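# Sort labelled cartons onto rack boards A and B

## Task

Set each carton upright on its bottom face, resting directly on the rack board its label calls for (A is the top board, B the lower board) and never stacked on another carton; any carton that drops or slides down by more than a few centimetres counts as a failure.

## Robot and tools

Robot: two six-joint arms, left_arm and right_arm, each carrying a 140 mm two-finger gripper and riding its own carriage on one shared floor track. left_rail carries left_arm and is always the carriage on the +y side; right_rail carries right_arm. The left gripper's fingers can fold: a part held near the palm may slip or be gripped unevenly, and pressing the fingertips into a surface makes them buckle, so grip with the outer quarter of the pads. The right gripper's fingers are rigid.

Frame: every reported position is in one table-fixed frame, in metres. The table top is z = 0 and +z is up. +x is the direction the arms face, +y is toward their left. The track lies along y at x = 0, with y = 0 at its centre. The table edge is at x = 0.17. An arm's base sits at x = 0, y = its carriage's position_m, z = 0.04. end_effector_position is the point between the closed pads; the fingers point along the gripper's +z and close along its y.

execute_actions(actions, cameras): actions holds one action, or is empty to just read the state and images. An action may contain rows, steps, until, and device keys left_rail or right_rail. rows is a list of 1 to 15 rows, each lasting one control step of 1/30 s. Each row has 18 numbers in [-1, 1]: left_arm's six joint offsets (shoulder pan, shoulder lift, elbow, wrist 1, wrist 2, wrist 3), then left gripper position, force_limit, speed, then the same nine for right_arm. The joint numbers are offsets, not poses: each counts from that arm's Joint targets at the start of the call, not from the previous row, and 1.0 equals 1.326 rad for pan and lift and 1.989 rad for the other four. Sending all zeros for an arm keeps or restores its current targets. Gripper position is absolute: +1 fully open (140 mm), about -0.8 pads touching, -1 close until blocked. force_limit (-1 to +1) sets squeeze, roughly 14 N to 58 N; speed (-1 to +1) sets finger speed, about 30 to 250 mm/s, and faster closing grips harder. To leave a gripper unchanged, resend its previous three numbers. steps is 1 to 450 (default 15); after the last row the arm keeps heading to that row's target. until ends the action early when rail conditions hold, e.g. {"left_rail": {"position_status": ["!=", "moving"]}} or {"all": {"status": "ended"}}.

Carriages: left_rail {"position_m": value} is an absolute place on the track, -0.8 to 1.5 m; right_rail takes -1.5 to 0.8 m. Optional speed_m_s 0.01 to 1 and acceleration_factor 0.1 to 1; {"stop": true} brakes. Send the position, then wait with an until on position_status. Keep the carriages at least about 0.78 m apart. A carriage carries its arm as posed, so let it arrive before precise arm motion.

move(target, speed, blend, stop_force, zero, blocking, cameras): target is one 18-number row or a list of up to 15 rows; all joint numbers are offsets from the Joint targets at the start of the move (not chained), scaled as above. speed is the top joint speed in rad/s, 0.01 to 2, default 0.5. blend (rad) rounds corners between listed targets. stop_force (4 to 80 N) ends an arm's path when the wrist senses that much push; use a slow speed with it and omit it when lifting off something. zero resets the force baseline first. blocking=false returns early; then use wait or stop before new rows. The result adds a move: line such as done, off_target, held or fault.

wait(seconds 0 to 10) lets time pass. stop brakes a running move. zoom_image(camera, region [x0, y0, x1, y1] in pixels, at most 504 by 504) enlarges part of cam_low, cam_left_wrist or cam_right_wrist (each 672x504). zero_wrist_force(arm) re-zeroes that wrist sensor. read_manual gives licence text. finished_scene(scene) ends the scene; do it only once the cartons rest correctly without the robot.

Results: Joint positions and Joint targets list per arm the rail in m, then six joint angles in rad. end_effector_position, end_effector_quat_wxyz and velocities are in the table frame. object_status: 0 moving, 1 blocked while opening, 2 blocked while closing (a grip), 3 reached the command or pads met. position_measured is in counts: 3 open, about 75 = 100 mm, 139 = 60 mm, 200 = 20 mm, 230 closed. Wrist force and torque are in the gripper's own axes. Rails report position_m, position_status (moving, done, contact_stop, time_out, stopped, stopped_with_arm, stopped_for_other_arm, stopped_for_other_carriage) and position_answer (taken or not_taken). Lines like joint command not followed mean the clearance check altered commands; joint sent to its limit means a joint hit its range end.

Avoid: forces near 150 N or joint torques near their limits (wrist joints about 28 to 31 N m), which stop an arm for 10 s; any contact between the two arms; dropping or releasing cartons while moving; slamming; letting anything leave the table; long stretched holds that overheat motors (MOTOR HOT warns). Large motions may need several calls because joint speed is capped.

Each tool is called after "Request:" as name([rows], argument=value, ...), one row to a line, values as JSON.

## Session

Request:
execute_actions(actions=[])

Scene clock: 0.00 s.
left_arm: end_effector_position=(+0.3563, +0.7786, +0.5790) position_measured=3 object_status=3 end_effector_quat_wxyz=(+0.000, +0.000, +1.000, +0.000) | right_arm: end_effector_position=(+0.3563, -0.6214, +0.5790) position_measured=3 object_status=3 end_effector_quat_wxyz=(+0.000, +0.000, +1.000, +0.000)
Joint positions: left_arm=[0.7 -0.281 -2.157 1.821 -1.235 -1.571 -0.28] | right_arm=[-0.7 -0.28 -2.157 1.821 -1.235 -1.571 -0.28]
Joint velocities: within noise
Joint torques (N m): no reading
Wrist force (N): no reading
Wrist torque (N m): no reading
Wrist force, peak (N): no reading
Joint targets: left_arm=[0.700 -0.280 -2.157 1.821 -1.235 -1.571 -0.280] | right_arm=[-0.700 -0.281 -2.157 1.821 -1.235 -1.571 -0.280]
Tool commands: left_gripper/position=+1.0 left_gripper/force_limit=+1.0 left_gripper/speed=+1.0 right_gripper/position=+1.0 right_gripper/force_limit=+1.0 right_gripper/speed=+1.0
left_rail: position_m=0.700 position_status=done
right_rail: position_m=-0.700 position_status=done

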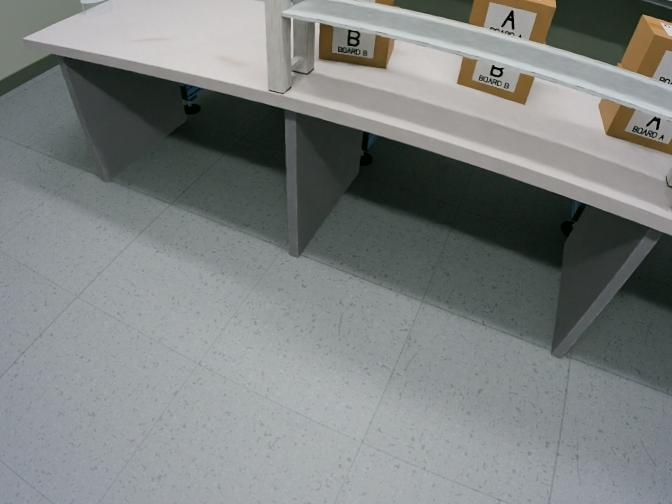

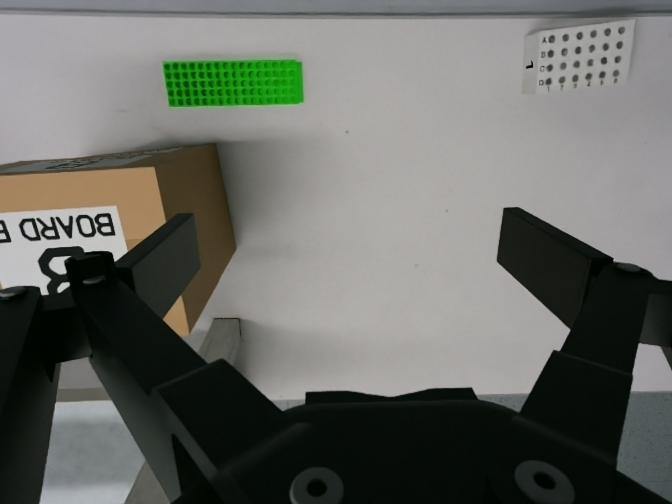

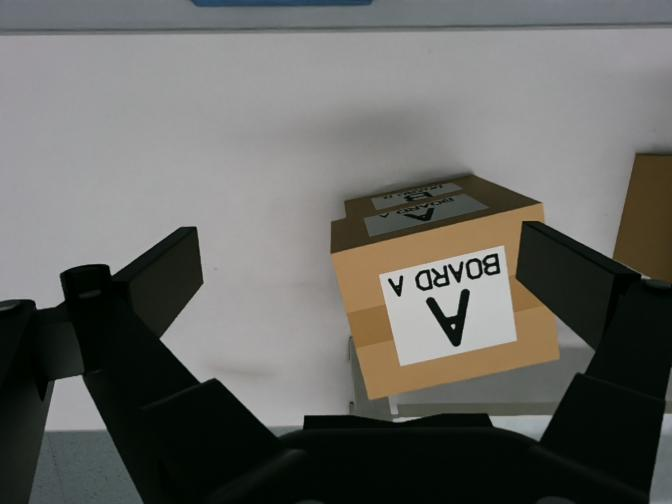

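Request:
move(target=[0.211,0,0,-0.12,0,0.141,1,1,1, 0.211,0,0,-0.12,0,0.141,1,1,1], speed=0.8, cameras=[])

Request:
execute_actions([
  {"left_rail":{"position_m":0.27},"right_rail":{"position_m":-0.65},"steps":90,"until":{"all":{"status":"ended"}}},
], cameras=["cam_left_wrist","cam_right_wrist"])

Request:
zoom_image(camera="cam_left_wrist", region=[220, 20, 520, 280])

Request:
zoom_image(camera="cam_right_wrist", region=[170, 40, 470, 320])

Request:
execute_actions([
  {"left_rail":{"position_m":0.75},"right_rail":{"position_m":-0.17},"steps":90,"until":{"all":{"status":"ended"}}},
], cameras=["cam_right_wrist"])

Request:
zoom_image(camera="cam_right_wrist", region=[170, 20, 470, 300])

Scene clock: 11.97 s.
Wrist force, peak (N): left_arm=[0.1 2.7 -0.6] | right_arm=[0.1 2.2 -0.6]
left_rail: position_m=0.700 position_status=done
right_rail: position_m=-0.700 position_status=done
move: done

Scene clock: 13.83 s.
Wrist force, peak (N): left_arm=[0.0 2.2 0.3] | right_arm=[-0.1 -1.9 0.1]
Tool commands: left_gripper/position=+1.0 left_gripper/force_limit=+1.0 left_gripper/speed=+1.0 right_gripper/position=+1.0 right_gripper/force_limit=+1.0 right_gripper/speed=+1.0
left_rail: position_m=0.270 position_status=done
right_rail: position_m=-0.650 position_status=done
camera_calibration:
cam_left_wrist: T_world_to_cam=[[-0.0015878, 0.999835, 0.0181128, -0.445458], [0.834411, -0.00865808, 0.551075, -0.672004], [0.551141, 0.0159885, -0.834259, 0.471113], [0, 0, 0, 1]]
cam_right_wrist: T_world_to_cam=[[0.0193724, 0.999655, 0.0177478, 0.464321], [0.850234, -0.0258113, 0.525772, -0.673219], [0.526048, 0.00490432, -0.850441, 0.493818], [0, 0, 0, 1]]
Images, in order: cam_left_wrist, cam_right_wrist.

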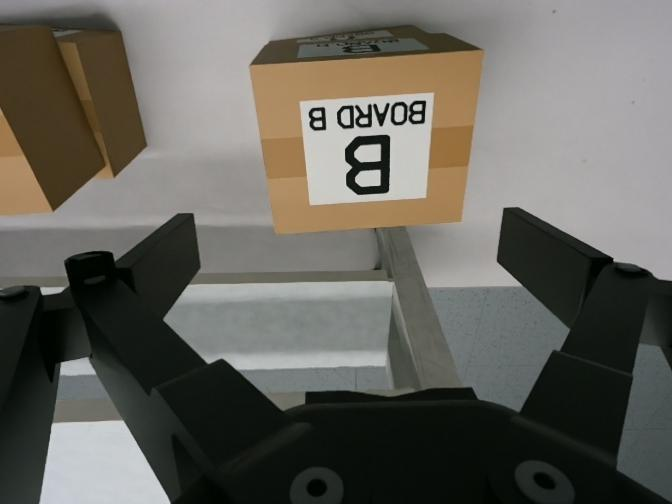

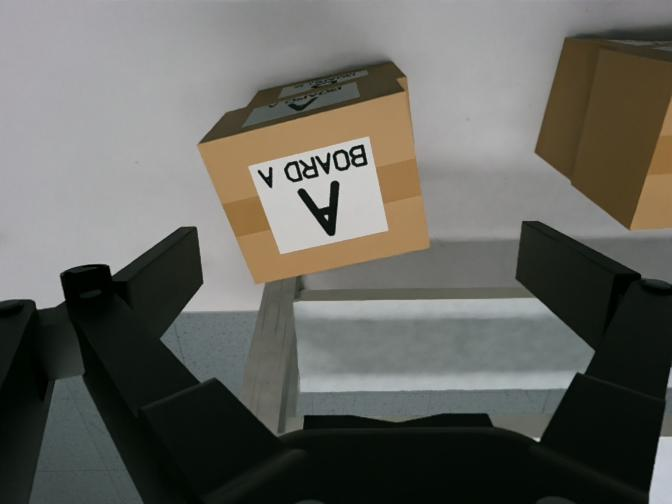

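Scaled by 1.680.

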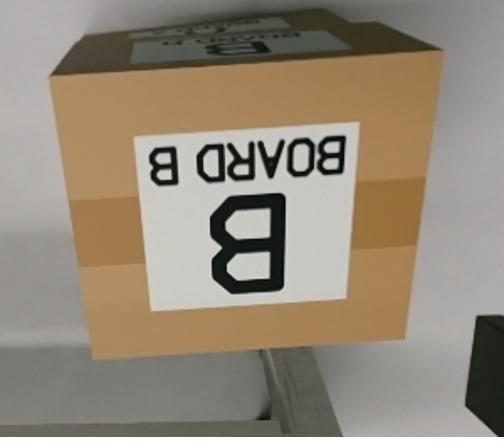

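Scaled by 1.680.

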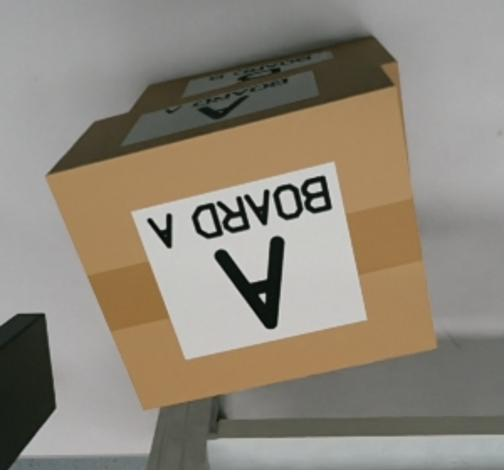

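Scene clock: 15.80 s.
left_arm: end_effector_position=(+0.3979, +0.9237, +0.6170) position_measured=3 object_status=3 end_effector_quat_wxyz=(+0.119, +0.000, +0.993, +0.000) end_effector_velocity=(+0.000, +0.001, +0.000) end_effector_angular_velocity=(+0.000, -0.001, +0.001) | right_arm: end_effector_position=(+0.3979, +0.0037, +0.6170) position_measured=3 object_status=3 end_effector_quat_wxyz=(+0.119, +0.000, +0.993, +0.000) end_effector_velocity=(+0.000, +0.001, +0.001) end_effector_angular_velocity=(+0.000, -0.003, +0.000)
Joint positions: left_arm=[0.75 -0.001 -2.157 1.821 -1.474 -1.571 0] | right_arm=[-0.17 -0.001 -2.157 1.821 -1.474 -1.571 0]
Joint velocities: left_arm=[0.001 0 0 0 -0.001 0 0] | right_arm=[0.001 0 -0.002 0 -0.001 0 0]
Joint torques (N m): left_arm=[8.37 3.14 -49 -7.54 0.36 2.61] | right_arm=[7.3 5.68 -39.29 -9.32 0.46 2.6]
Wrist force (N): left_arm=[-0.3 -0.1 0.4] | right_arm=[0.1 0.0 0.2]
Wrist torque (N m): left_arm=[0.00 0.08 -0.07] | right_arm=[0.00 -0.01 -0.06]
Wrist force, peak (N): left_arm=[-0.3 -2.2 0.2] | right_arm=[0.1 1.5 0.0]
Joint targets: left_arm=[0.750 -0.001 -2.157 1.821 -1.474 -1.571 0.000] | right_arm=[-0.170 -0.001 -2.157 1.821 -1.474 -1.571 0.000]
Tool commands: left_gripper/position=+1.0 left_gripper/force_limit=+1.0 left_gripper/speed=+1.0 right_gripper/position=+1.0 right_gripper/force_limit=+1.0 right_gripper/speed=+1.0
left_rail: position_m=0.750 position_status=done
right_rail: position_m=-0.170 position_status=done
camera_calibration:
cam_right_wrist: T_world_to_cam=[[0.0193721, 0.999655, 0.0177479, -0.0154064], [0.850234, -0.025811, 0.525771, -0.660832], [0.526048, 0.00490458, -0.850441, 0.491464], [0, 0, 0, 1]]
Images, in order: cam_right_wrist.

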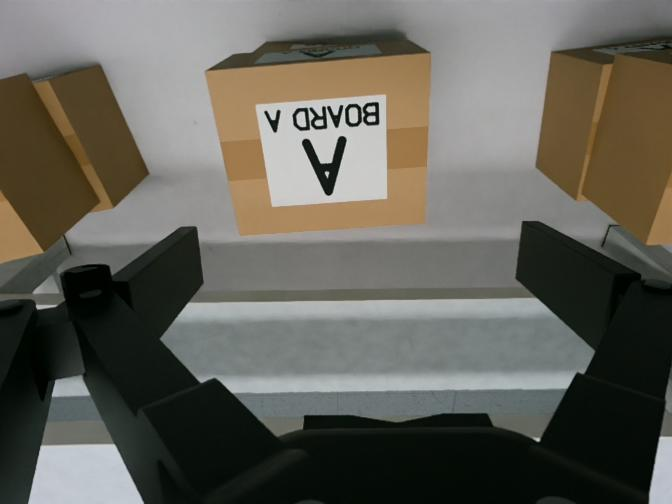

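Scaled by 1.680.

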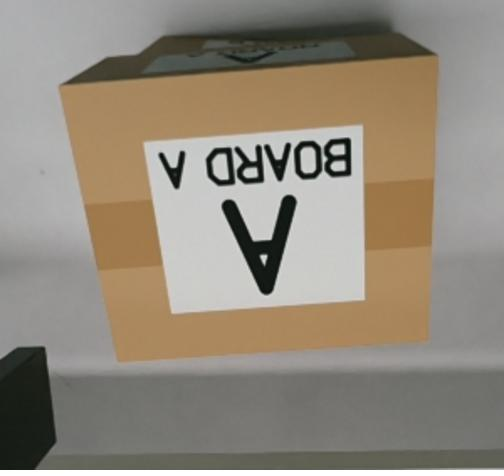

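Request:
execute_actions([
  {"left_rail":{"position_m":0.08},"right_rail":{"position_m":-1.22},"steps":120,"until":{"all":{"status":"ended"}}},
], cameras=[])

Request:
move(target=[-0.6226,0.1904,0.0771,0.251,0.343,-0.3949,-1,-1,-1,0.2968,0.2054,0.0678,0.2502,0.9087,0.3949,-1,-1,-1], speed=0.8, cameras=[])

Request:
move(target=[-0.6226,0.1904,0.0771,0.251,0.343,-0.3949,-1,-1,-1,0.2968,0.2054,0.0678,0.2502,0.9087,0.3949,-1,-1,-1], speed=0.8, cameras=["cam_left_wrist","cam_right_wrist"])

Scene clock: 96.80 s.
Wrist force, peak (N): left_arm=[0.2 -6.3 0.5] | right_arm=[0.1 2.3 0.2]
Tool commands: left_gripper/position=+1.0 left_gripper/force_limit=+1.0 left_gripper/speed=+1.0 right_gripper/position=+1.0 right_gripper/force_limit=+1.0 right_gripper/speed=+1.0
left_rail: position_m=0.292 position_status=stopped_for_other_carriage position_answer=taken
right_rail: position_m=-1.220 position_status=done

Scene clock: 101.73 s.
Wrist force, peak (N): left_arm=[-0.6 -2.3 -0.9] | right_arm=[-0.3 -3.9 -1.0]
left_rail: position_m=0.292 position_status=stopped_for_other_carriage position_answer=taken
right_rail: position_m=-1.220 position_status=done
move: done

Scene clock: 104.70 s.
left_arm: end_effector_position=(+0.4745, -0.1366, +0.4499) position_measured=230 object_status=3 end_effector_quat_wxyz=(+0.467, +0.468, +0.530, +0.531) | right_arm: end_effector_position=(+0.5413, -0.6507, +0.4500) position_measured=230 object_status=3 end_effector_quat_wxyz=(+0.572, -0.572, +0.416, -0.416)
Joint positions: left_arm=[0.292 -1.652 -1.652 2.128 -0.475 -0.207 -1.571] | right_arm=[-1.22 0.786 -1.612 2.091 -0.479 2.043 1.57]
Joint torques (N m): left_arm=[-19.63 -16.04 -32.13 3.84 2.58 -3.03] | right_arm=[12.4 -26.71 -31.73 0.7 3.94 2.75]
Wrist force (N): left_arm=[0.0 -0.3 0.1] | right_arm=[-0.1 1.0 1.2]
Wrist torque (N m): left_arm=[0.00 0.11 -0.30] | right_arm=[-0.45 -0.15 -0.32]
Wrist force, peak (N): left_arm=[-2.0 -1.1 -0.3] | right_arm=[0.4 3.0 0.5]
Joint targets: left_arm=[0.292 -1.652 -1.652 2.128 -0.475 -0.207 -1.571] | right_arm=[-1.220 0.786 -1.612 2.091 -0.479 2.043 1.571]
left_rail: position_m=0.292 position_status=stopped_for_other_carriage position_answer=taken
right_rail: position_m=-1.220 position_status=done
move: done
camera_calibration:
cam_left_wrist: T_world_to_cam=[[-0.0177485, -0.00467327, 0.999832, -0.433004], [-0.217254, -0.976079, -0.00841883, -0.0302958], [0.975954, -0.217367, 0.0163086, -0.317336], [0, 0, 0, 1]]
cam_right_wrist: T_world_to_cam=[[-0.0188722, 0.0171641, -0.999675, 0.478223], [-0.588018, 0.808462, 0.0249819, 0.834902], [0.808627, 0.588298, -0.00516464, 0.123494], [0, 0, 0, 1]]
Images, in order: cam_left_wrist, cam_right_wrist.

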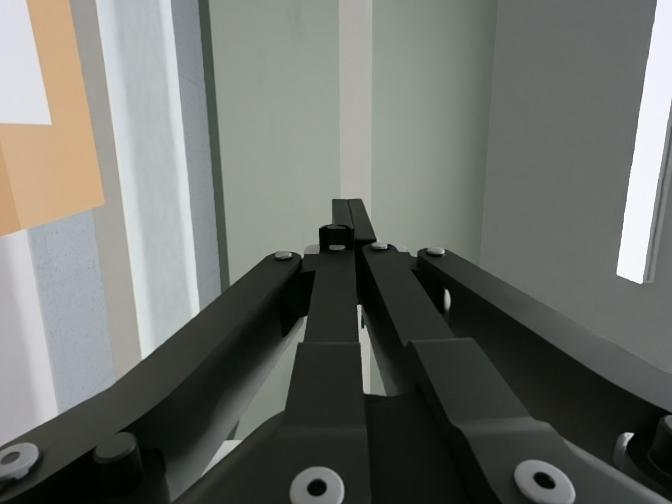

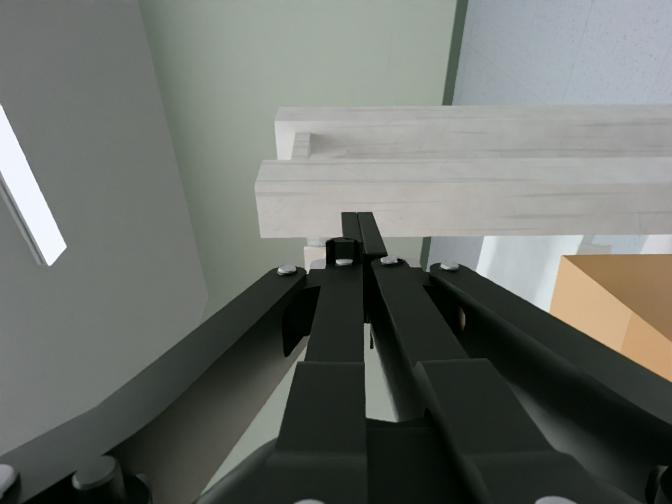

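Request:
execute_actions([
  {"left_rail":{"position_m":0.08,"speed_m_s":0.4},"steps":90,"until":{"all":{"status":"ended"}}},
], cameras=[])

Request:
move([
  [0,0.0817,0.0521,-0.1071,0,0,-1,-1,-1,0,0.079,0.0506,-0.1033,0,0,-1,-1,-1],
  [0,0.2115,0.0923,-0.2337,0,0,-1,-1,-1,0,0.2042,0.0897,-0.2258,0,0,-1,-1,-1],
], speed=0.25, stop_force=15, cameras=["cam_left_wrist","cam_right_wrist"])

Scene clock: 115.17 s.
Wrist force, peak (N): left_arm=[1.9 -0.5 0.3] | right_arm=[-0.3 1.5 1.4]
Tool commands: left_gripper/position=-1.0 left_gripper/force_limit=-1.0 left_gripper/speed=-1.0 right_gripper/position=-1.0 right_gripper/force_limit=-1.0 right_gripper/speed=-1.0
left_rail: position_m=0.080 speed_m_s=0.40 position_status=done
right_rail: position_m=-1.220 position_status=done

Scene clock: 118.20 s.
left_arm: end_effector_position=(+0.4744, -0.3485, +0.2400) position_measured=230 object_status=3 end_effector_quat_wxyz=(+0.468, +0.467, +0.531, +0.530) | right_arm: end_effector_position=(+0.5414, -0.6507, +0.2402) position_measured=230 object_status=3 end_effector_quat_wxyz=(+0.572, -0.572, +0.416, -0.416)
Joint positions: left_arm=[0.08 -1.652 -1.372 2.311 -0.94 -0.207 -1.571] | right_arm=[-1.22 0.786 -1.341 2.269 -0.928 2.043 1.571]
Joint torques (N m): left_arm=[9.87 -28.75 -16.83 -0.89 1.67 -2.74] | right_arm=[7.46 -38.2 -20.18 -6.64 2.79 2.65]
Wrist force (N): left_arm=[0.3 -0.6 0.1] | right_arm=[-0.4 1.2 0.9]
Wrist torque (N m): left_arm=[-0.08 0.04 -0.29] | right_arm=[-0.39 -0.07 -0.29]
Wrist force, peak (N): left_arm=[0.1 -1.7 0.1] | right_arm=[0.1 2.9 1.3]
Joint targets: left_arm=[0.080 -1.652 -1.372 2.311 -0.940 -0.207 -1.571] | right_arm=[-1.220 0.786 -1.341 2.269 -0.928 2.043 1.571]
left_rail: position_m=0.080 speed_m_s=0.40 position_status=done
right_rail: position_m=-1.220 position_status=done
move: done
camera_calibration:
cam_left_wrist: T_world_to_cam=[[-0.0177016, -0.00389579, 0.999836, -0.223894], [-0.217403, -0.976052, -0.00765212, -0.238994], [0.975921, -0.217502, 0.0164307, -0.359981], [0, 0, 0, 1]]
cam_right_wrist: T_world_to_cam=[[-0.0190038, 0.0171237, -0.999673, 0.268552], [-0.587908, 0.80854, 0.0250259, 0.840133], [0.808704, 0.588192, -0.00529817, 0.122284], [0, 0, 0, 1]]
Images, in order: cam_left_wrist, cam_right_wrist.

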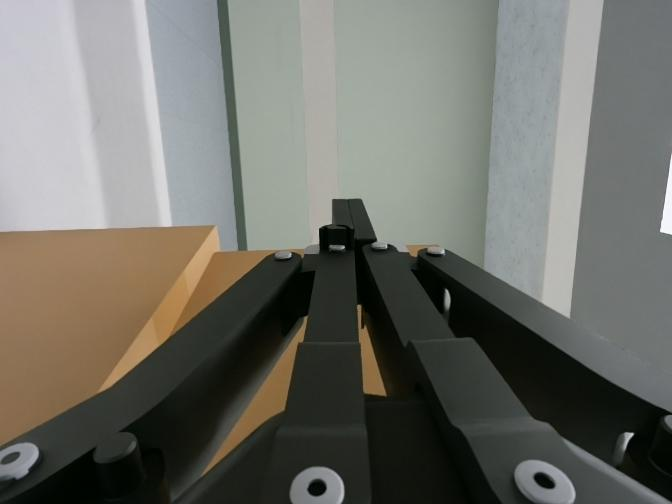

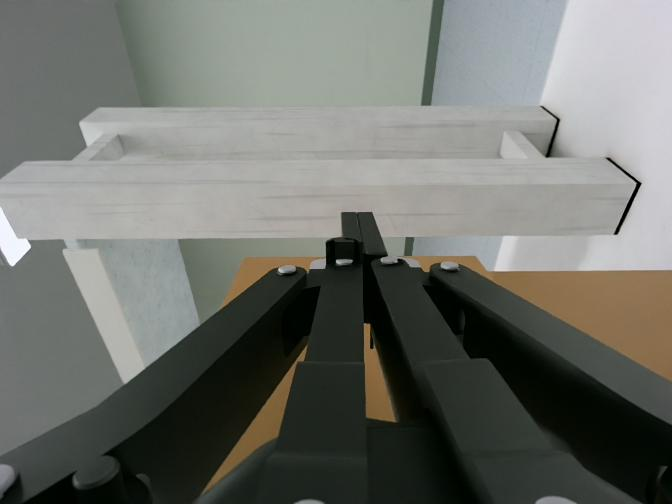

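Request:
move(target=[0.0182,0.0417,-0.0389,0.0111,0.0121,0,-1,-1,-1,0.0508,0.0329,-0.0316,0.0096,0.0339,0,-1,-1,-1], speed=0.025, stop_force=6, cameras=["cam_left_wrist","cam_right_wrist"])

Scene clock: 126.63 s.
left_arm: end_effector_position=(+0.4798, -0.3737, +0.2401) position_measured=230 object_status=3 end_effector_quat_wxyz=(+0.468, +0.467, +0.531, +0.530) | right_arm: end_effector_position=(+0.5353, -0.6221, +0.2403) position_measured=230 object_status=3 end_effector_quat_wxyz=(+0.572, -0.572, +0.416, -0.416)
Joint positions: left_arm=[0.08 -1.636 -1.336 2.262 -0.926 -0.191 -1.571] | right_arm=[-1.22 0.835 -1.31 2.224 -0.914 2.092 1.571]
Joint torques (N m): left_arm=[-15.76 -70.41 -20.75 -0.87 -1.36 -2.27] | right_arm=[-12.57 -67.38 -19.85 -5.89 -3.15 2.68]
Wrist force (N): left_arm=[2.4 -0.8 1.2] | right_arm=[1.9 1.1 1.2]
Wrist torque (N m): left_arm=[-0.08 0.19 -0.29] | right_arm=[-0.39 -0.24 -0.34]
Wrist force, peak (N): left_arm=[7.6 1.6 -0.8] | right_arm=[9.1 -1.1 -2.8]
Joint targets: left_arm=[0.080 -1.636 -1.336 2.262 -0.926 -0.191 -1.571] | right_arm=[-1.220 0.835 -1.310 2.223 -0.914 2.092 1.571]
left_rail: position_m=0.080 speed_m_s=0.40 position_status=done
right_rail: position_m=-1.220 position_status=done
move: contact (left_arm, right_arm); left_arm: the elbow is farthest, 0.028 rad from its target; right_arm: the shoulder pan is farthest, 0.018 rad from its target
camera_calibration:
cam_left_wrist: T_world_to_cam=[[-0.0177101, -0.00390829, 0.999836, -0.224043], [-0.217335, -0.976067, -0.00766504, -0.26244], [0.975936, -0.217435, 0.0164368, -0.370718], [0, 0, 0, 1]]
cam_right_wrist: T_world_to_cam=[[-0.0189493, 0.0171881, -0.999673, 0.2681], [-0.587866, 0.80857, 0.0250457, 0.813442], [0.808736, 0.588149, -0.00521753, 0.110257], [0, 0, 0, 1]]
Images, in order: cam_left_wrist, cam_right_wrist.

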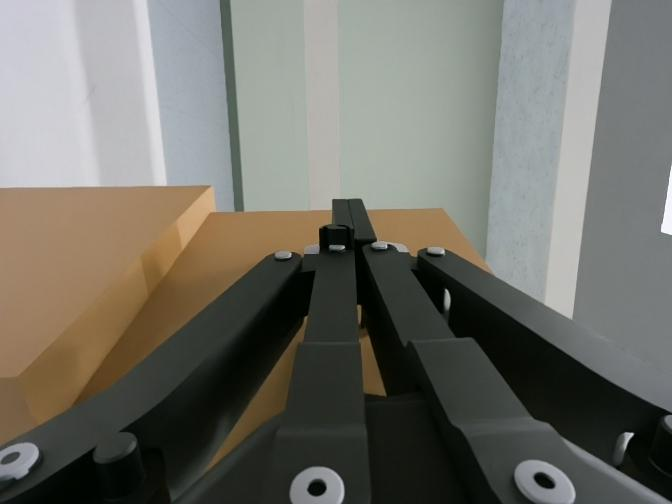

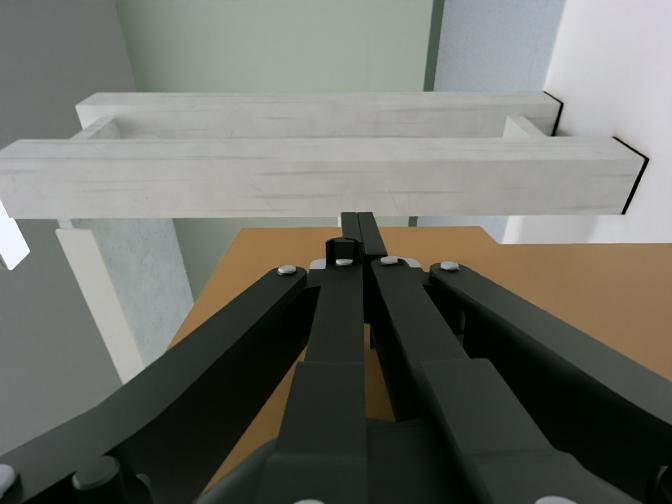

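Request:
move(target=[0.0019,0.0044,-0.0041,0.0012,0.0013,0,-1,-1,-1,0.0053,0.0034,-0.0033,0.001,0.0035,0,-1,-1,-1], speed=0.02, cameras=[])

Scene clock: 131.87 s.
left_arm: end_effector_position=(+0.4808, -0.3773, +0.2401) position_measured=230 object_status=3 end_effector_quat_wxyz=(+0.468, +0.467, +0.531, +0.530) | right_arm: end_effector_position=(+0.5343, -0.6181, +0.2404) position_measured=230 object_status=3 end_effector_quat_wxyz=(+0.572, -0.572, +0.416, -0.416)
Joint positions: left_arm=[0.08 -1.634 -1.331 2.254 -0.924 -0.189 -1.571] | right_arm=[-1.22 0.842 -1.306 2.217 -0.912 2.099 1.571]
Joint torques (N m): left_arm=[-6.7 -28.58 -71.24 -1.06 23.93 -1.94] | right_arm=[38.19 -34.29 -51.83 -0.61 -6.04 2.54]
Wrist force (N): left_arm=[51.8 -2.8 -0.9] | right_arm=[52.0 -5.0 -11.5]
Wrist torque (N m): left_arm=[0.07 -0.48 -0.57] | right_arm=[-0.66 -2.41 -0.56]
Wrist force, peak (N): left_arm=[51.8 -2.8 -0.9] | right_arm=[52.0 -5.0 -11.5]
Joint targets: left_arm=[0.080 -1.634 -1.331 2.254 -0.924 -0.189 -1.571] | right_arm=[-1.220 0.842 -1.305 2.217 -0.912 2.099 1.571]
left_rail: position_m=0.080 speed_m_s=0.40 position_status=done
right_rail: position_m=-1.220 position_status=done
move: done

Request:
move(target=[0,-0.0132,-0.0029,0.0122,0,0,-1,-1,-1,0,-0.0131,-0.0025,0.0115,0,0,-1,-1,-1], speed=0.03, cameras=["cam_left_wrist","cam_right_wrist"])

Scene clock: 155.30 s.
left_arm: end_effector_position=(+0.4808, -0.3779, +0.2507) position_measured=230 object_status=3 end_effector_quat_wxyz=(+0.467, +0.468, +0.530, +0.531) | right_arm: end_effector_position=(+0.5340, -0.6182, +0.2508) position_measured=230 object_status=3 end_effector_quat_wxyz=(+0.572, -0.572, +0.416, -0.416)
Joint positions: left_arm=[0.08 -1.634 -1.348 2.248 -0.9 -0.189 -1.571] | right_arm=[-1.22 0.842 -1.323 2.212 -0.889 2.099 1.571]
Joint torques (N m): left_arm=[-35.41 -69.42 -71.97 -0.93 20.21 -1.43] | right_arm=[38.8 -75.42 -60.49 -4.31 -14.55 2.5]
Wrist force (N): left_arm=[51.4 -5.3 -0.2] | right_arm=[51.7 15.1 -7.0]
Wrist torque (N m): left_arm=[0.36 -0.60 -0.55] | right_arm=[0.06 -2.29 -0.92]
Wrist force, peak (N): left_arm=[60.6 0.4 -0.6] | right_arm=[56.8 -5.6 -11.9]
Joint targets: left_arm=[0.080 -1.634 -1.348 2.248 -0.899 -0.189 -1.571] | right_arm=[-1.220 0.842 -1.323 2.212 -0.889 2.099 1.571]
left_rail: position_m=0.080 speed_m_s=0.40 position_status=done
right_rail: position_m=-1.220 position_status=done
move: done
camera_calibration:
cam_left_wrist: T_world_to_cam=[[-0.017778, -0.00494933, 0.99983, -0.234962], [-0.217456, -0.976031, -0.00869811, -0.265897], [0.975908, -0.217574, 0.0162756, -0.372748], [0, 0, 0, 1]]
cam_right_wrist: T_world_to_cam=[[-0.019251, 0.0168517, -0.999673, 0.278393], [-0.587888, 0.808557, 0.0249512, 0.809276], [0.808713, 0.588176, -0.0056586, 0.1092], [0, 0, 0, 1]]
Images, in order: cam_left_wrist, cam_right_wrist.

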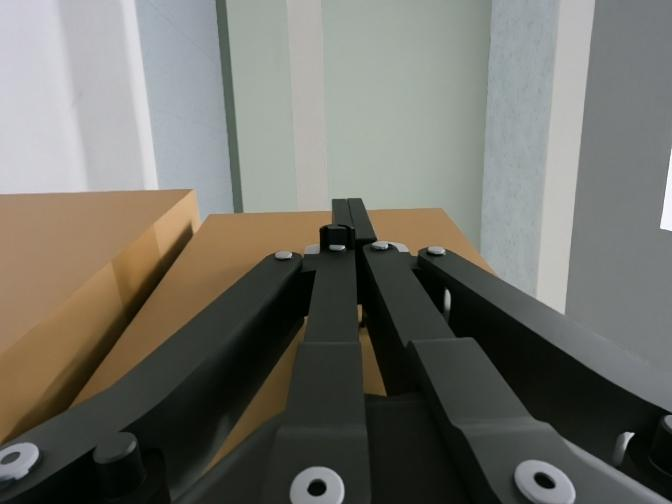

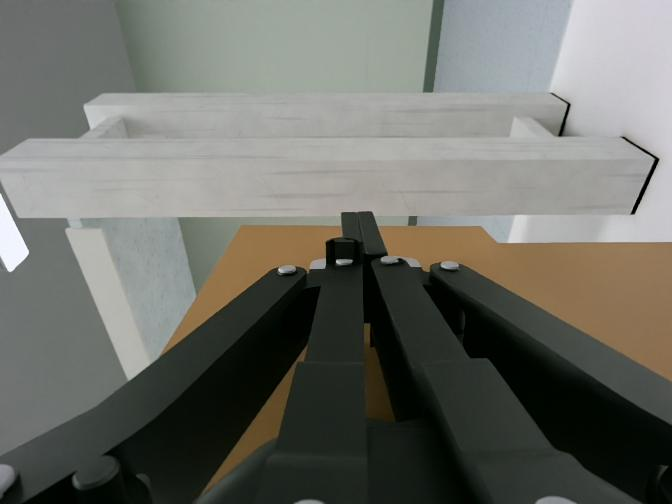

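Request:
move([
  [0,-0.0586,-0.0159,0.055,0,0,-1,-1,-1,0,-0.0561,-0.0155,0.0529,0,0,-1,-1,-1],
  [0,-0.1096,-0.0359,0.109,0,0,-1,-1,-1,0,-0.1054,-0.0349,0.1052,0,0,-1,-1,-1],
  [0,-0.153,-0.0595,0.1615,0,0,-1,-1,-1,0,-0.148,-0.0581,0.1568,0,0,-1,-1,-1],
  [0,-0.1888,-0.0866,0.2125,0,0,-1,-1,-1,0,-0.1832,-0.0846,0.2067,0,0,-1,-1,-1],
  [0,-0.2175,-0.1169,0.2619,0,0,-1,-1,-1,0,-0.2115,-0.1144,0.2555,0,0,-1,-1,-1],
  [0,-0.2394,-0.1502,0.3098,0,0,-1,-1,-1,0,-0.2335,-0.1473,0.3029,0,0,-1,-1,-1],
  [0,-0.2548,-0.1864,0.3563,0,0,-1,-1,-1,0,-0.2486,-0.1831,0.3489,0,0,-1,-1,-1],
], speed=0.13, blend=0.01)

Scene clock: 170.93 s.
left_arm: end_effector_position=(+0.4808, -0.3779, +0.6006) position_measured=230 object_status=3 end_effector_quat_wxyz=(+0.467, +0.468, +0.530, +0.531) | right_arm: end_effector_position=(+0.5342, -0.6180, +0.6002) position_measured=230 object_status=3 end_effector_quat_wxyz=(+0.572, -0.572, +0.416, -0.416)
Joint positions: left_arm=[0.08 -1.634 -1.686 1.878 -0.191 -0.189 -1.571] | right_arm=[-1.22 0.842 -1.652 1.848 -0.195 2.099 1.571]
Joint torques (N m): left_arm=[-24.06 -35.26 -74.26 -1.12 20.05 0.01] | right_arm=[31.07 -49.3 -68.46 -4.73 -17.78 2.59]
Wrist force (N): left_arm=[57.3 -4.6 2.4] | right_arm=[57.6 14.7 -9.8]
Wrist torque (N m): left_arm=[0.34 0.01 -0.51] | right_arm=[0.03 -2.68 -0.94]
Wrist force, peak (N): left_arm=[67.2 -4.6 3.6] | right_arm=[66.9 16.3 -12.9]
Joint targets: left_arm=[0.080 -1.634 -1.686 1.877 -0.191 -0.189 -1.571] | right_arm=[-1.220 0.842 -1.652 1.848 -0.195 2.099 1.571]
left_rail: position_m=0.080 speed_m_s=0.40 position_status=done
right_rail: position_m=-1.220 position_status=done
move: done
camera_calibration:
cam_left_wrist: T_world_to_cam=[[-0.0177837, -0.00504005, 0.999829, -0.584878], [-0.217448, -0.976032, -0.00878777, -0.262865], [0.97591, -0.217567, 0.0162615, -0.378439], [0, 0, 0, 1]]
cam_right_wrist: T_world_to_cam=[[-0.0193527, 0.0167379, -0.999673, 0.627703], [-0.587917, 0.808537, 0.0249192, 0.80053], [0.80869, 0.588207, -0.00580686, 0.111076], [0, 0, 0, 1]]

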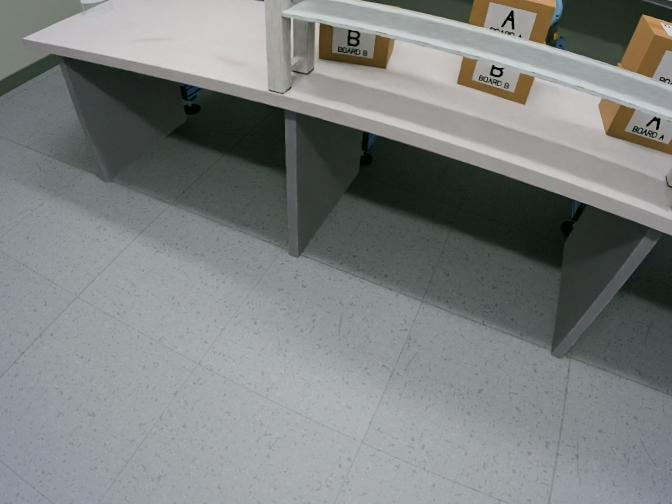

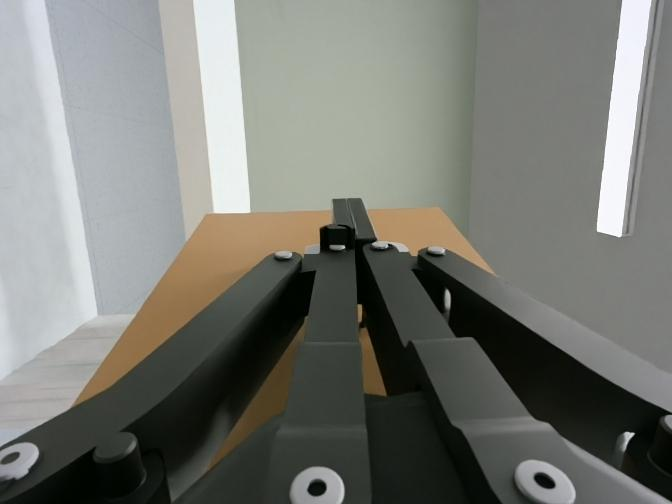

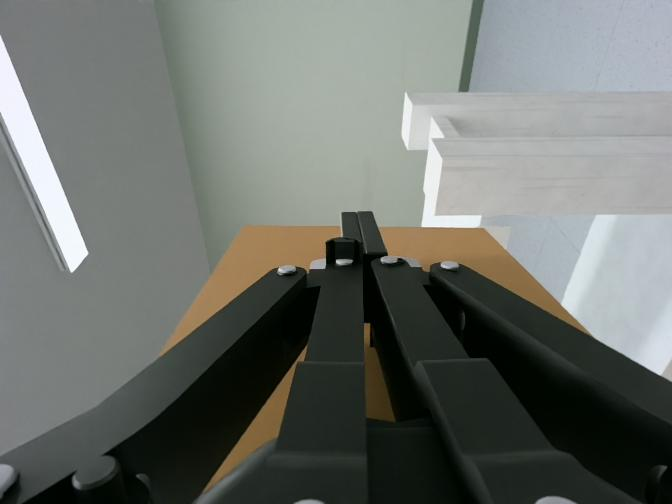

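Request:
execute_actions([
  {"left_rail":{"position_m":0.2204,"speed_m_s":0.06,"acceleration_factor":0.15},"right_rail":{"position_m":-1.0804,"speed_m_s":0.06,"acceleration_factor":0.15},"steps":150,"until":{"all":{"status":"ended"}}},
], cameras=["cam_right_wrist"])

Request:
move([
  [0.0741,0.0206,-0.0121,-0.0016,0.0494,0,-1,-1,-1,-0.0512,0.0273,-0.0174,-0.0013,-0.0341,0,-1,-1,-1],
  [0.1452,0.0464,-0.0279,-0.0031,0.0968,0,-1,-1,-1,-0.0971,0.0586,-0.0379,-0.0017,-0.0647,0,-1,-1,-1],
  [0.2127,0.0761,-0.0471,-0.0037,0.1418,0,-1,-1,-1,-0.138,0.0935,-0.0616,-0.0013,-0.092,0,-1,-1,-1],
  [0.2759,0.1097,-0.0696,-0.0035,0.184,0,-1,-1,-1,-0.1744,0.1312,-0.0887,0.0007,-0.1162,0,-1,-1,-1],
  [0.3345,0.1463,-0.0955,-0.002,0.223,0,-1,-1,-1,-0.2067,0.1716,-0.1191,0.0042,-0.1378,0,-1,-1,-1],
  [0.3886,0.1854,-0.1246,0.001,0.2591,0,-1,-1,-1,-0.2356,0.2143,-0.1528,0.0095,-0.1571,0,-1,-1,-1],
], speed=0.1, blend=0.01, cameras=["cam_left_wrist","cam_right_wrist"])

Request:
move(target=[0,0.0107,0.0276,-0.0347,0,0,-1,-1,-1,0,0.0107,0.0276,-0.0347,0,0,-1,-1,-1], speed=0.02, stop_force=8)

Scene clock: 215.43 s.
Wrist force, peak (N): left_arm=[61.1 -5.0 2.7] | right_arm=[62.2 15.2 -11.3]
Tool commands: left_gripper/position=-1.0 left_gripper/force_limit=-1.0 left_gripper/speed=-1.0 right_gripper/position=-1.0 right_gripper/force_limit=-1.0 right_gripper/speed=-1.0
left_rail: position_m=0.220 speed_m_s=0.06 position_status=done
right_rail: position_m=-1.080 speed_m_s=0.06 position_status=done
camera_calibration:
cam_right_wrist: T_world_to_cam=[[-0.0193322, 0.0167609, -0.999673, 0.625508], [-0.587901, 0.808549, 0.0249256, 0.687658], [0.808702, 0.588191, -0.00577722, 0.0289454], [0, 0, 0, 1]]
Images, in order: cam_right_wrist.

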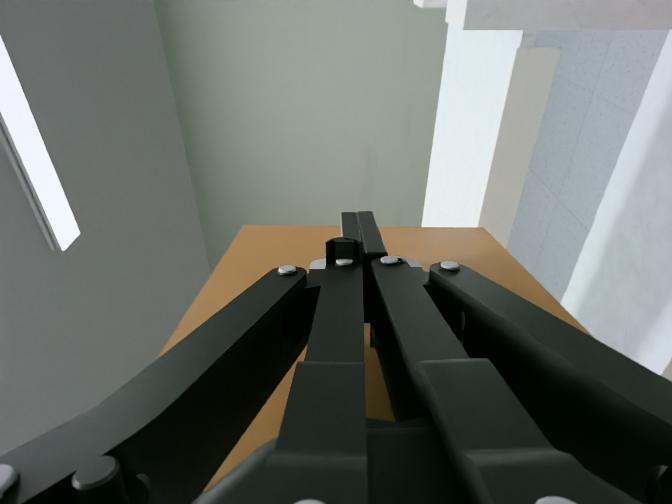

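Scene clock: 221.03 s.
Wrist force, peak (N): left_arm=[57.3 -4.2 2.8] | right_arm=[57.3 15.2 -10.1]
left_rail: position_m=0.220 speed_m_s=0.06 position_status=done
right_rail: position_m=-1.080 speed_m_s=0.06 position_status=done
move: done
camera_calibration:
cam_left_wrist: T_world_to_cam=[[-0.0174769, -0.00496812, 0.999835, -0.57914], [-0.217504, -0.976021, -0.00865172, -0.0619894], [0.975903, -0.217619, 0.0159773, -0.634374], [0, 0, 0, 1]]
cam_right_wrist: T_world_to_cam=[[-0.0186834, 0.0172929, -0.999676, 0.631774], [-0.588004, 0.808472, 0.0249748, 0.860334], [0.808642, 0.58828, -0.00493677, -0.209017], [0, 0, 0, 1]]
Images, in order: cam_left_wrist, cam_right_wrist.

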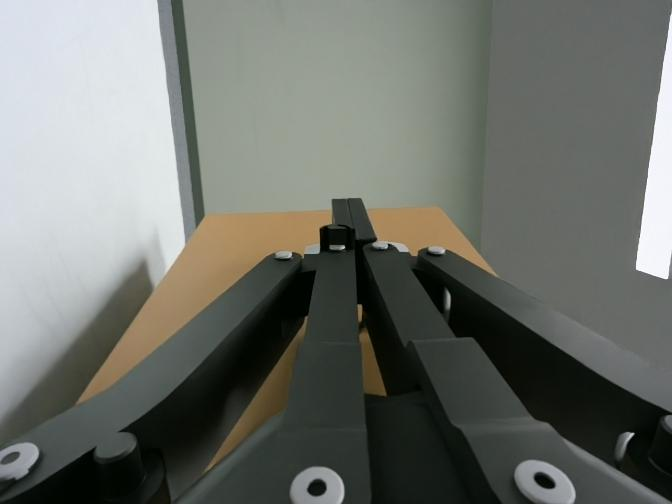

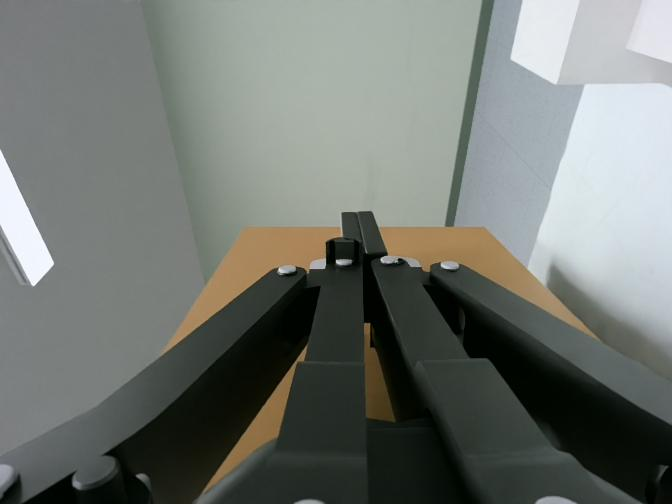

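Scene clock: 225.43 s.
left_arm: end_effector_position=(+0.7747, -0.2375, +0.5702) position_measured=230 object_status=3 end_effector_quat_wxyz=(+0.467, +0.468, +0.530, +0.531) | right_arm: end_effector_position=(+0.8284, -0.4782, +0.5707) position_measured=230 object_status=3 end_effector_quat_wxyz=(+0.572, -0.572, +0.416, -0.416)
Joint positions: left_arm=[0.22 -1.119 -1.429 1.672 -0.242 0.327 -1.571] | right_arm=[-1.08 0.53 -1.358 1.585 -0.229 1.787 1.571]
Joint torques (N m): left_arm=[-31.56 -66.69 -70.07 -2.27 22.53 1.33] | right_arm=[32.76 -79.06 -58.86 -3.07 -18.36 2.82]
Wrist force (N): left_arm=[48.5 -1.4 2.9] | right_arm=[47.1 7.1 -11.2]
Wrist torque (N m): left_arm=[0.02 0.58 -0.46] | right_arm=[-0.29 -2.23 -0.78]
Wrist force, peak (N): left_arm=[51.9 8.7 6.4] | right_arm=[48.9 14.3 -10.8]
Joint targets: left_arm=[0.220 -1.119 -1.429 1.672 -0.242 0.327 -1.571] | right_arm=[-1.080 0.530 -1.358 1.586 -0.229 1.787 1.571]
left_rail: position_m=0.220 speed_m_s=0.06 position_status=done
right_rail: position_m=-1.080 speed_m_s=0.06 position_status=done
move: contact (left_arm, right_arm); left_arm: the wrist 1 is farthest, 0.016 rad from its target; right_arm: the wrist 1 is farthest, 0.016 rad from its target
camera_calibration:
cam_left_wrist: T_world_to_cam=[[-0.0174887, -0.00494399, 0.999835, -0.548773], [-0.217459, -0.976031, -0.00862999, -0.0622924], [0.975913, -0.217574, 0.0159944, -0.634077], [0, 0, 0, 1]]
cam_right_wrist: T_world_to_cam=[[-0.0185865, 0.01735, -0.999677, 0.601163], [-0.587971, 0.808497, 0.0249638, 0.861239], [0.808668, 0.588245, -0.00482586, -0.209812], [0, 0, 0, 1]]

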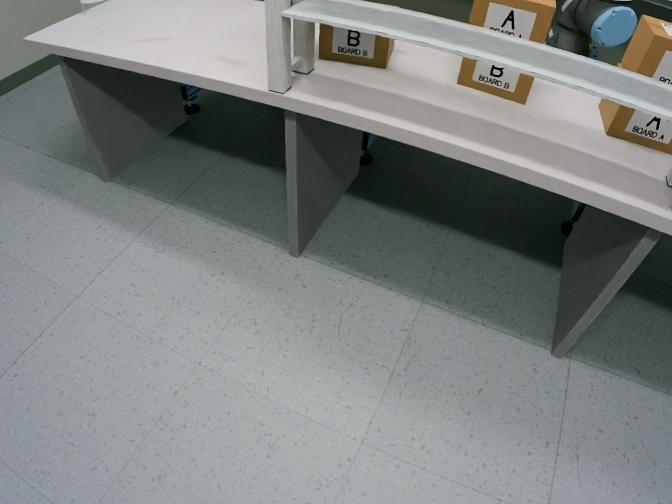

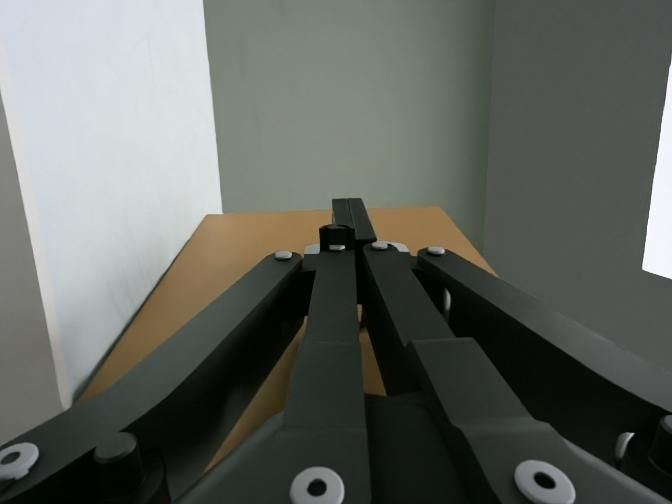

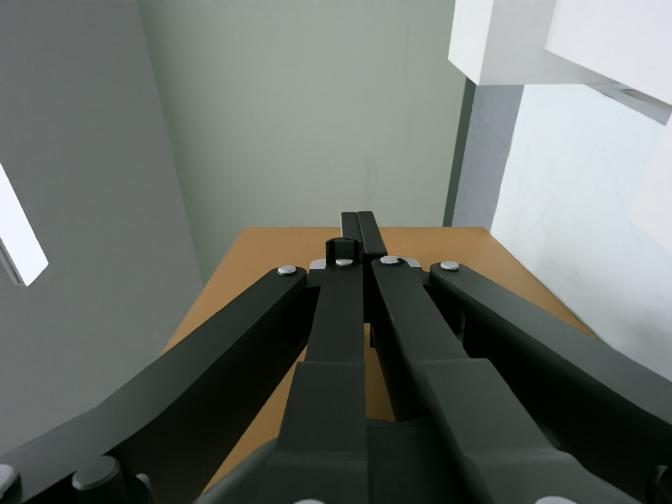

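Request:
move(target=[0,0.0001,0.0003,-0.0004,0,0,-1,-1,-1,0,0.0004,0.0009,-0.0011,0,0,-1,-1,-1], speed=0.02, cameras=[])

Request:
execute_actions([
  {"left_rail":{"position_m":0.242,"speed_m_s":0.03},"right_rail":{"position_m":-1.102,"speed_m_s":0.03},"steps":120,"until":{"all":{"status":"ended"}}},
], cameras=["cam_right_wrist"])

Request:
move(target=[0,-0.0079,-0.0204,0.0257,0,0,-1,-1,-1,0,-0.0079,-0.0204,0.0257,0,0,-1,-1,-1], speed=0.1, cameras=[])

Request:
execute_actions([
  {"right_rail":{"position_m":-1.13,"speed_m_s":0.1},"steps":60,"until":{"all":{"status":"ended"}}},
], cameras=["cam_right_wrist"])

Request:
move([
  [-0.1759,-0.1093,0.0775,-0.0047,-0.1173,0,-1,-1,-1,0.0976,-0.1208,0.0912,-0.0108,0.0651,0,-1,-1,-1],
  [-0.3886,-0.1854,0.1246,-0.001,-0.2591,0,-1,-1,-1,0.2356,-0.2143,0.1528,-0.0095,0.1571,0,-1,-1,-1],
], speed=0.3, blend=0.02, cameras=["cam_right_wrist"])

Request:
execute_actions([
  {"left_rail":{"position_m":0.65,"speed_m_s":0.4,"acceleration_factor":0.4},"right_rail":{"position_m":-0.69,"speed_m_s":0.35,"acceleration_factor":0.4},"steps":150,"until":{"all":{"status":"ended"}}},
], cameras=[])

Request:
move(target=[-0.0599,0.044,0.1133,-0.1431,0.0439,0,-1,-1,-1,0.0811,-0.0005,0.1407,-0.14,0.1385,0,-1,-1,-1], speed=0.4, cameras=["cam_left_wrist","cam_right_wrist"])

Scene clock: 266.23 s.
Wrist force, peak (N): left_arm=[48.8 -0.7 3.3] | right_arm=[49.4 -8.7 -16.6]
left_rail: position_m=0.220 speed_m_s=0.06 position_status=done
right_rail: position_m=-1.080 speed_m_s=0.06 position_status=done
move: done

Scene clock: 267.60 s.
Wrist force, peak (N): left_arm=[47.0 8.7 4.1] | right_arm=[-71.6 18.3 30.9]
Tool commands: left_gripper/position=-1.0 left_gripper/force_limit=-1.0 left_gripper/speed=-1.0 right_gripper/position=-1.0 right_gripper/force_limit=-1.0 right_gripper/speed=-1.0
left_rail: position_m=0.242 speed_m_s=0.03 position_status=done
right_rail: position_m=-1.102 speed_m_s=0.03 position_status=done
camera_calibration:
cam_right_wrist: T_world_to_cam=[[-0.0188355, 0.0172746, -0.999673, 0.600155], [-0.588182, 0.808341, 0.0250506, 0.878556], [0.808509, 0.588462, -0.00506492, -0.196809], [0, 0, 0, 1]]
Images, in order: cam_right_wrist.

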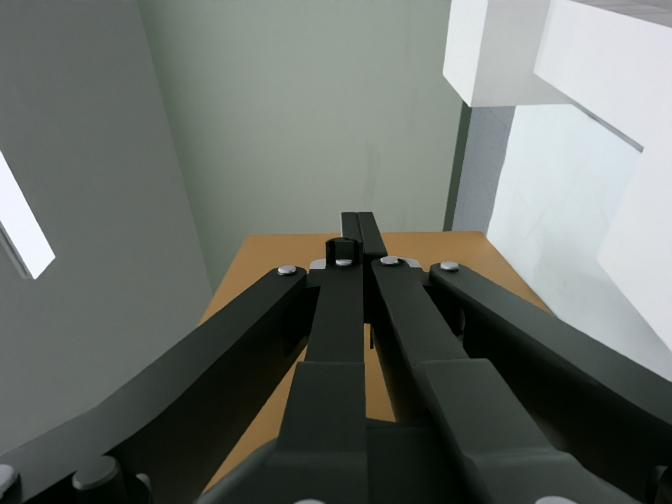

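Scene clock: 268.53 s.
Wrist force, peak (N): left_arm=[0.0 -2.1 0.1] | right_arm=[-72.3 18.4 30.9]
left_rail: position_m=0.242 speed_m_s=0.03 position_status=done
right_rail: position_m=-1.102 speed_m_s=0.03 position_status=done
move: done

Scene clock: 269.80 s.
Wrist force, peak (N): left_arm=[0.1 -0.6 0.2] | right_arm=[-2.4 -0.1 2.4]
Tool commands: left_gripper/position=-1.0 left_gripper/force_limit=-1.0 left_gripper/speed=-1.0 right_gripper/position=-1.0 right_gripper/force_limit=-1.0 right_gripper/speed=-1.0
left_rail: position_m=0.242 speed_m_s=0.03 position_status=done
right_rail: position_m=-1.130 speed_m_s=0.10 position_status=done
camera_calibration:
cam_right_wrist: T_world_to_cam=[[-0.0187476, 0.0172559, -0.999675, 0.630567], [-0.587969, 0.808497, 0.0249825, 0.90056], [0.808666, 0.588247, -0.00501143, -0.180045], [0, 0, 0, 1]]
Images, in order: cam_right_wrist.

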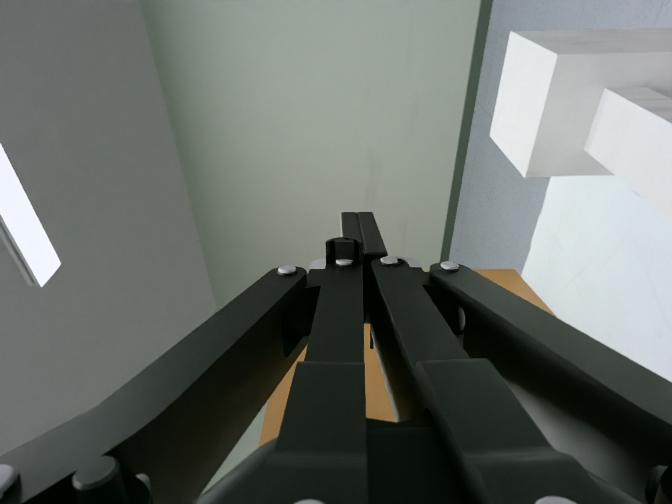

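Scene clock: 272.07 s.
Wrist force, peak (N): left_arm=[-2.6 -0.5 0.6] | right_arm=[-0.7 0.1 4.2]
left_rail: position_m=0.242 speed_m_s=0.03 position_status=done
right_rail: position_m=-1.130 speed_m_s=0.10 position_status=done
move: done
camera_calibration:
cam_right_wrist: T_world_to_cam=[[-0.0194006, 0.0166846, -0.999673, 0.624362], [-0.587884, 0.808562, 0.024904, 0.727873], [0.808713, 0.588175, -0.00587797, 0.0579868], [0, 0, 0, 1]]
Images, in order: cam_right_wrist.

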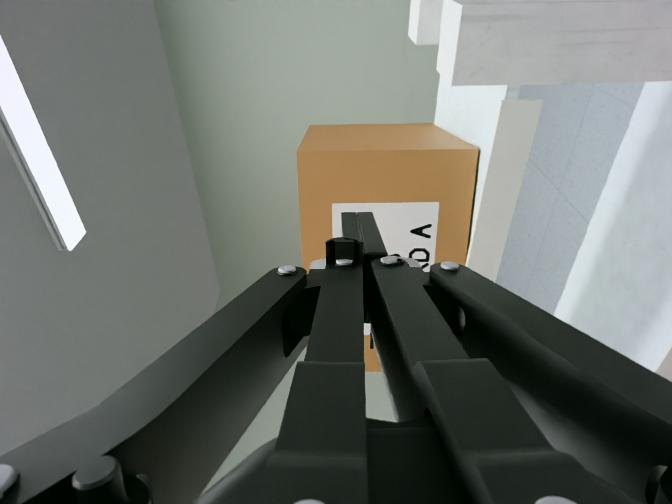

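Scene clock: 274.87 s.
Wrist force, peak (N): left_arm=[0.7 -0.8 0.1] | right_arm=[-2.3 -0.3 2.2]
Tool commands: left_gripper/position=-1.0 left_gripper/force_limit=-1.0 left_gripper/speed=-1.0 right_gripper/position=-1.0 right_gripper/force_limit=-1.0 right_gripper/speed=-1.0
left_rail: position_m=0.650 speed_m_s=0.40 position_status=done
right_rail: position_m=-0.690 speed_m_s=0.35 position_status=done

Scene clock: 276.17 s.
left_arm: end_effector_position=(+0.4456, +0.1431, +0.4500) position_measured=230 object_status=3 end_effector_quat_wxyz=(+0.510, +0.510, +0.490, +0.490) | right_arm: end_effector_position=(+0.4617, -0.1671, +0.4483) position_measured=230 object_status=3 end_effector_quat_wxyz=(+0.535, -0.536, +0.462, -0.462)
Joint positions: left_arm=[0.65 -1.713 -1.627 2.105 -0.478 -0.101 -1.571] | right_arm=[-0.69 0.949 -1.652 2.13 -0.477 2.374 1.571]
Joint torques (N m): left_arm=[-17.15 -18.38 -32.78 -2.02 2.86 1.11] | right_arm=[11.57 -48.52 -31.14 -6.49 3.86 1.11]
Wrist force (N): left_arm=[0.1 -0.4 0.5] | right_arm=[-1.7 0.1 2.2]
Wrist torque (N m): left_arm=[-0.02 0.08 -0.29] | right_arm=[-0.64 0.17 -0.33]
Wrist force, peak (N): left_arm=[0.0 -2.7 -0.6] | right_arm=[-1.6 -2.7 3.1]
Joint targets: left_arm=[0.650 -1.713 -1.627 2.105 -0.478 -0.101 -1.571] | right_arm=[-0.690 0.949 -1.652 2.130 -0.477 2.375 1.571]
left_rail: position_m=0.650 speed_m_s=0.40 position_status=done
right_rail: position_m=-0.690 speed_m_s=0.35 position_status=done
move: done
camera_calibration:
cam_left_wrist: T_world_to_cam=[[-0.0181768, -0.00103648, 0.999834, -0.432635], [-0.376255, -0.926483, -0.0078007, 0.299861], [0.926338, -0.376335, 0.0164505, -0.183523], [0, 0, 0, 1]]
cam_right_wrist: T_world_to_cam=[[-0.0166351, 0.0190313, -0.99968, 0.466039], [-0.444579, 0.895406, 0.0244442, 0.345731], [0.895585, 0.444843, -0.00643426, -0.160189], [0, 0, 0, 1]]
Images, in order: cam_left_wrist, cam_right_wrist.

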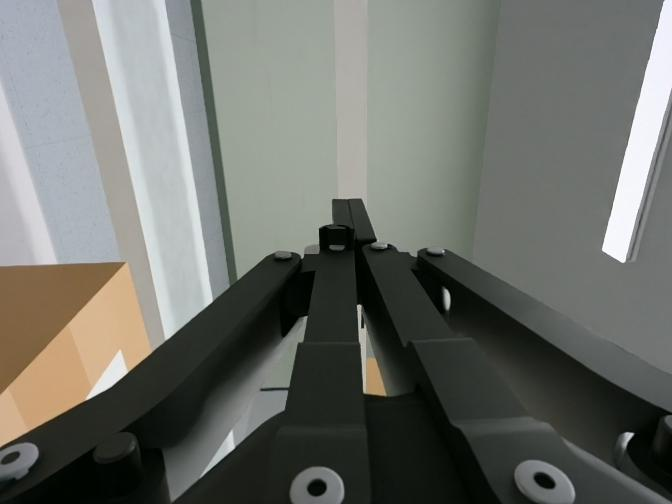

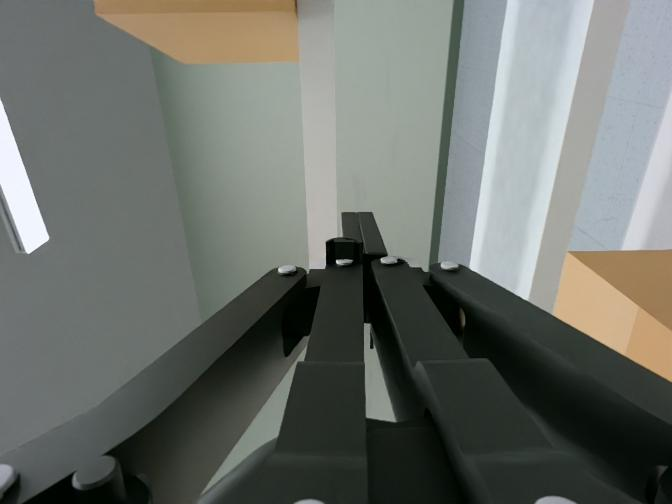

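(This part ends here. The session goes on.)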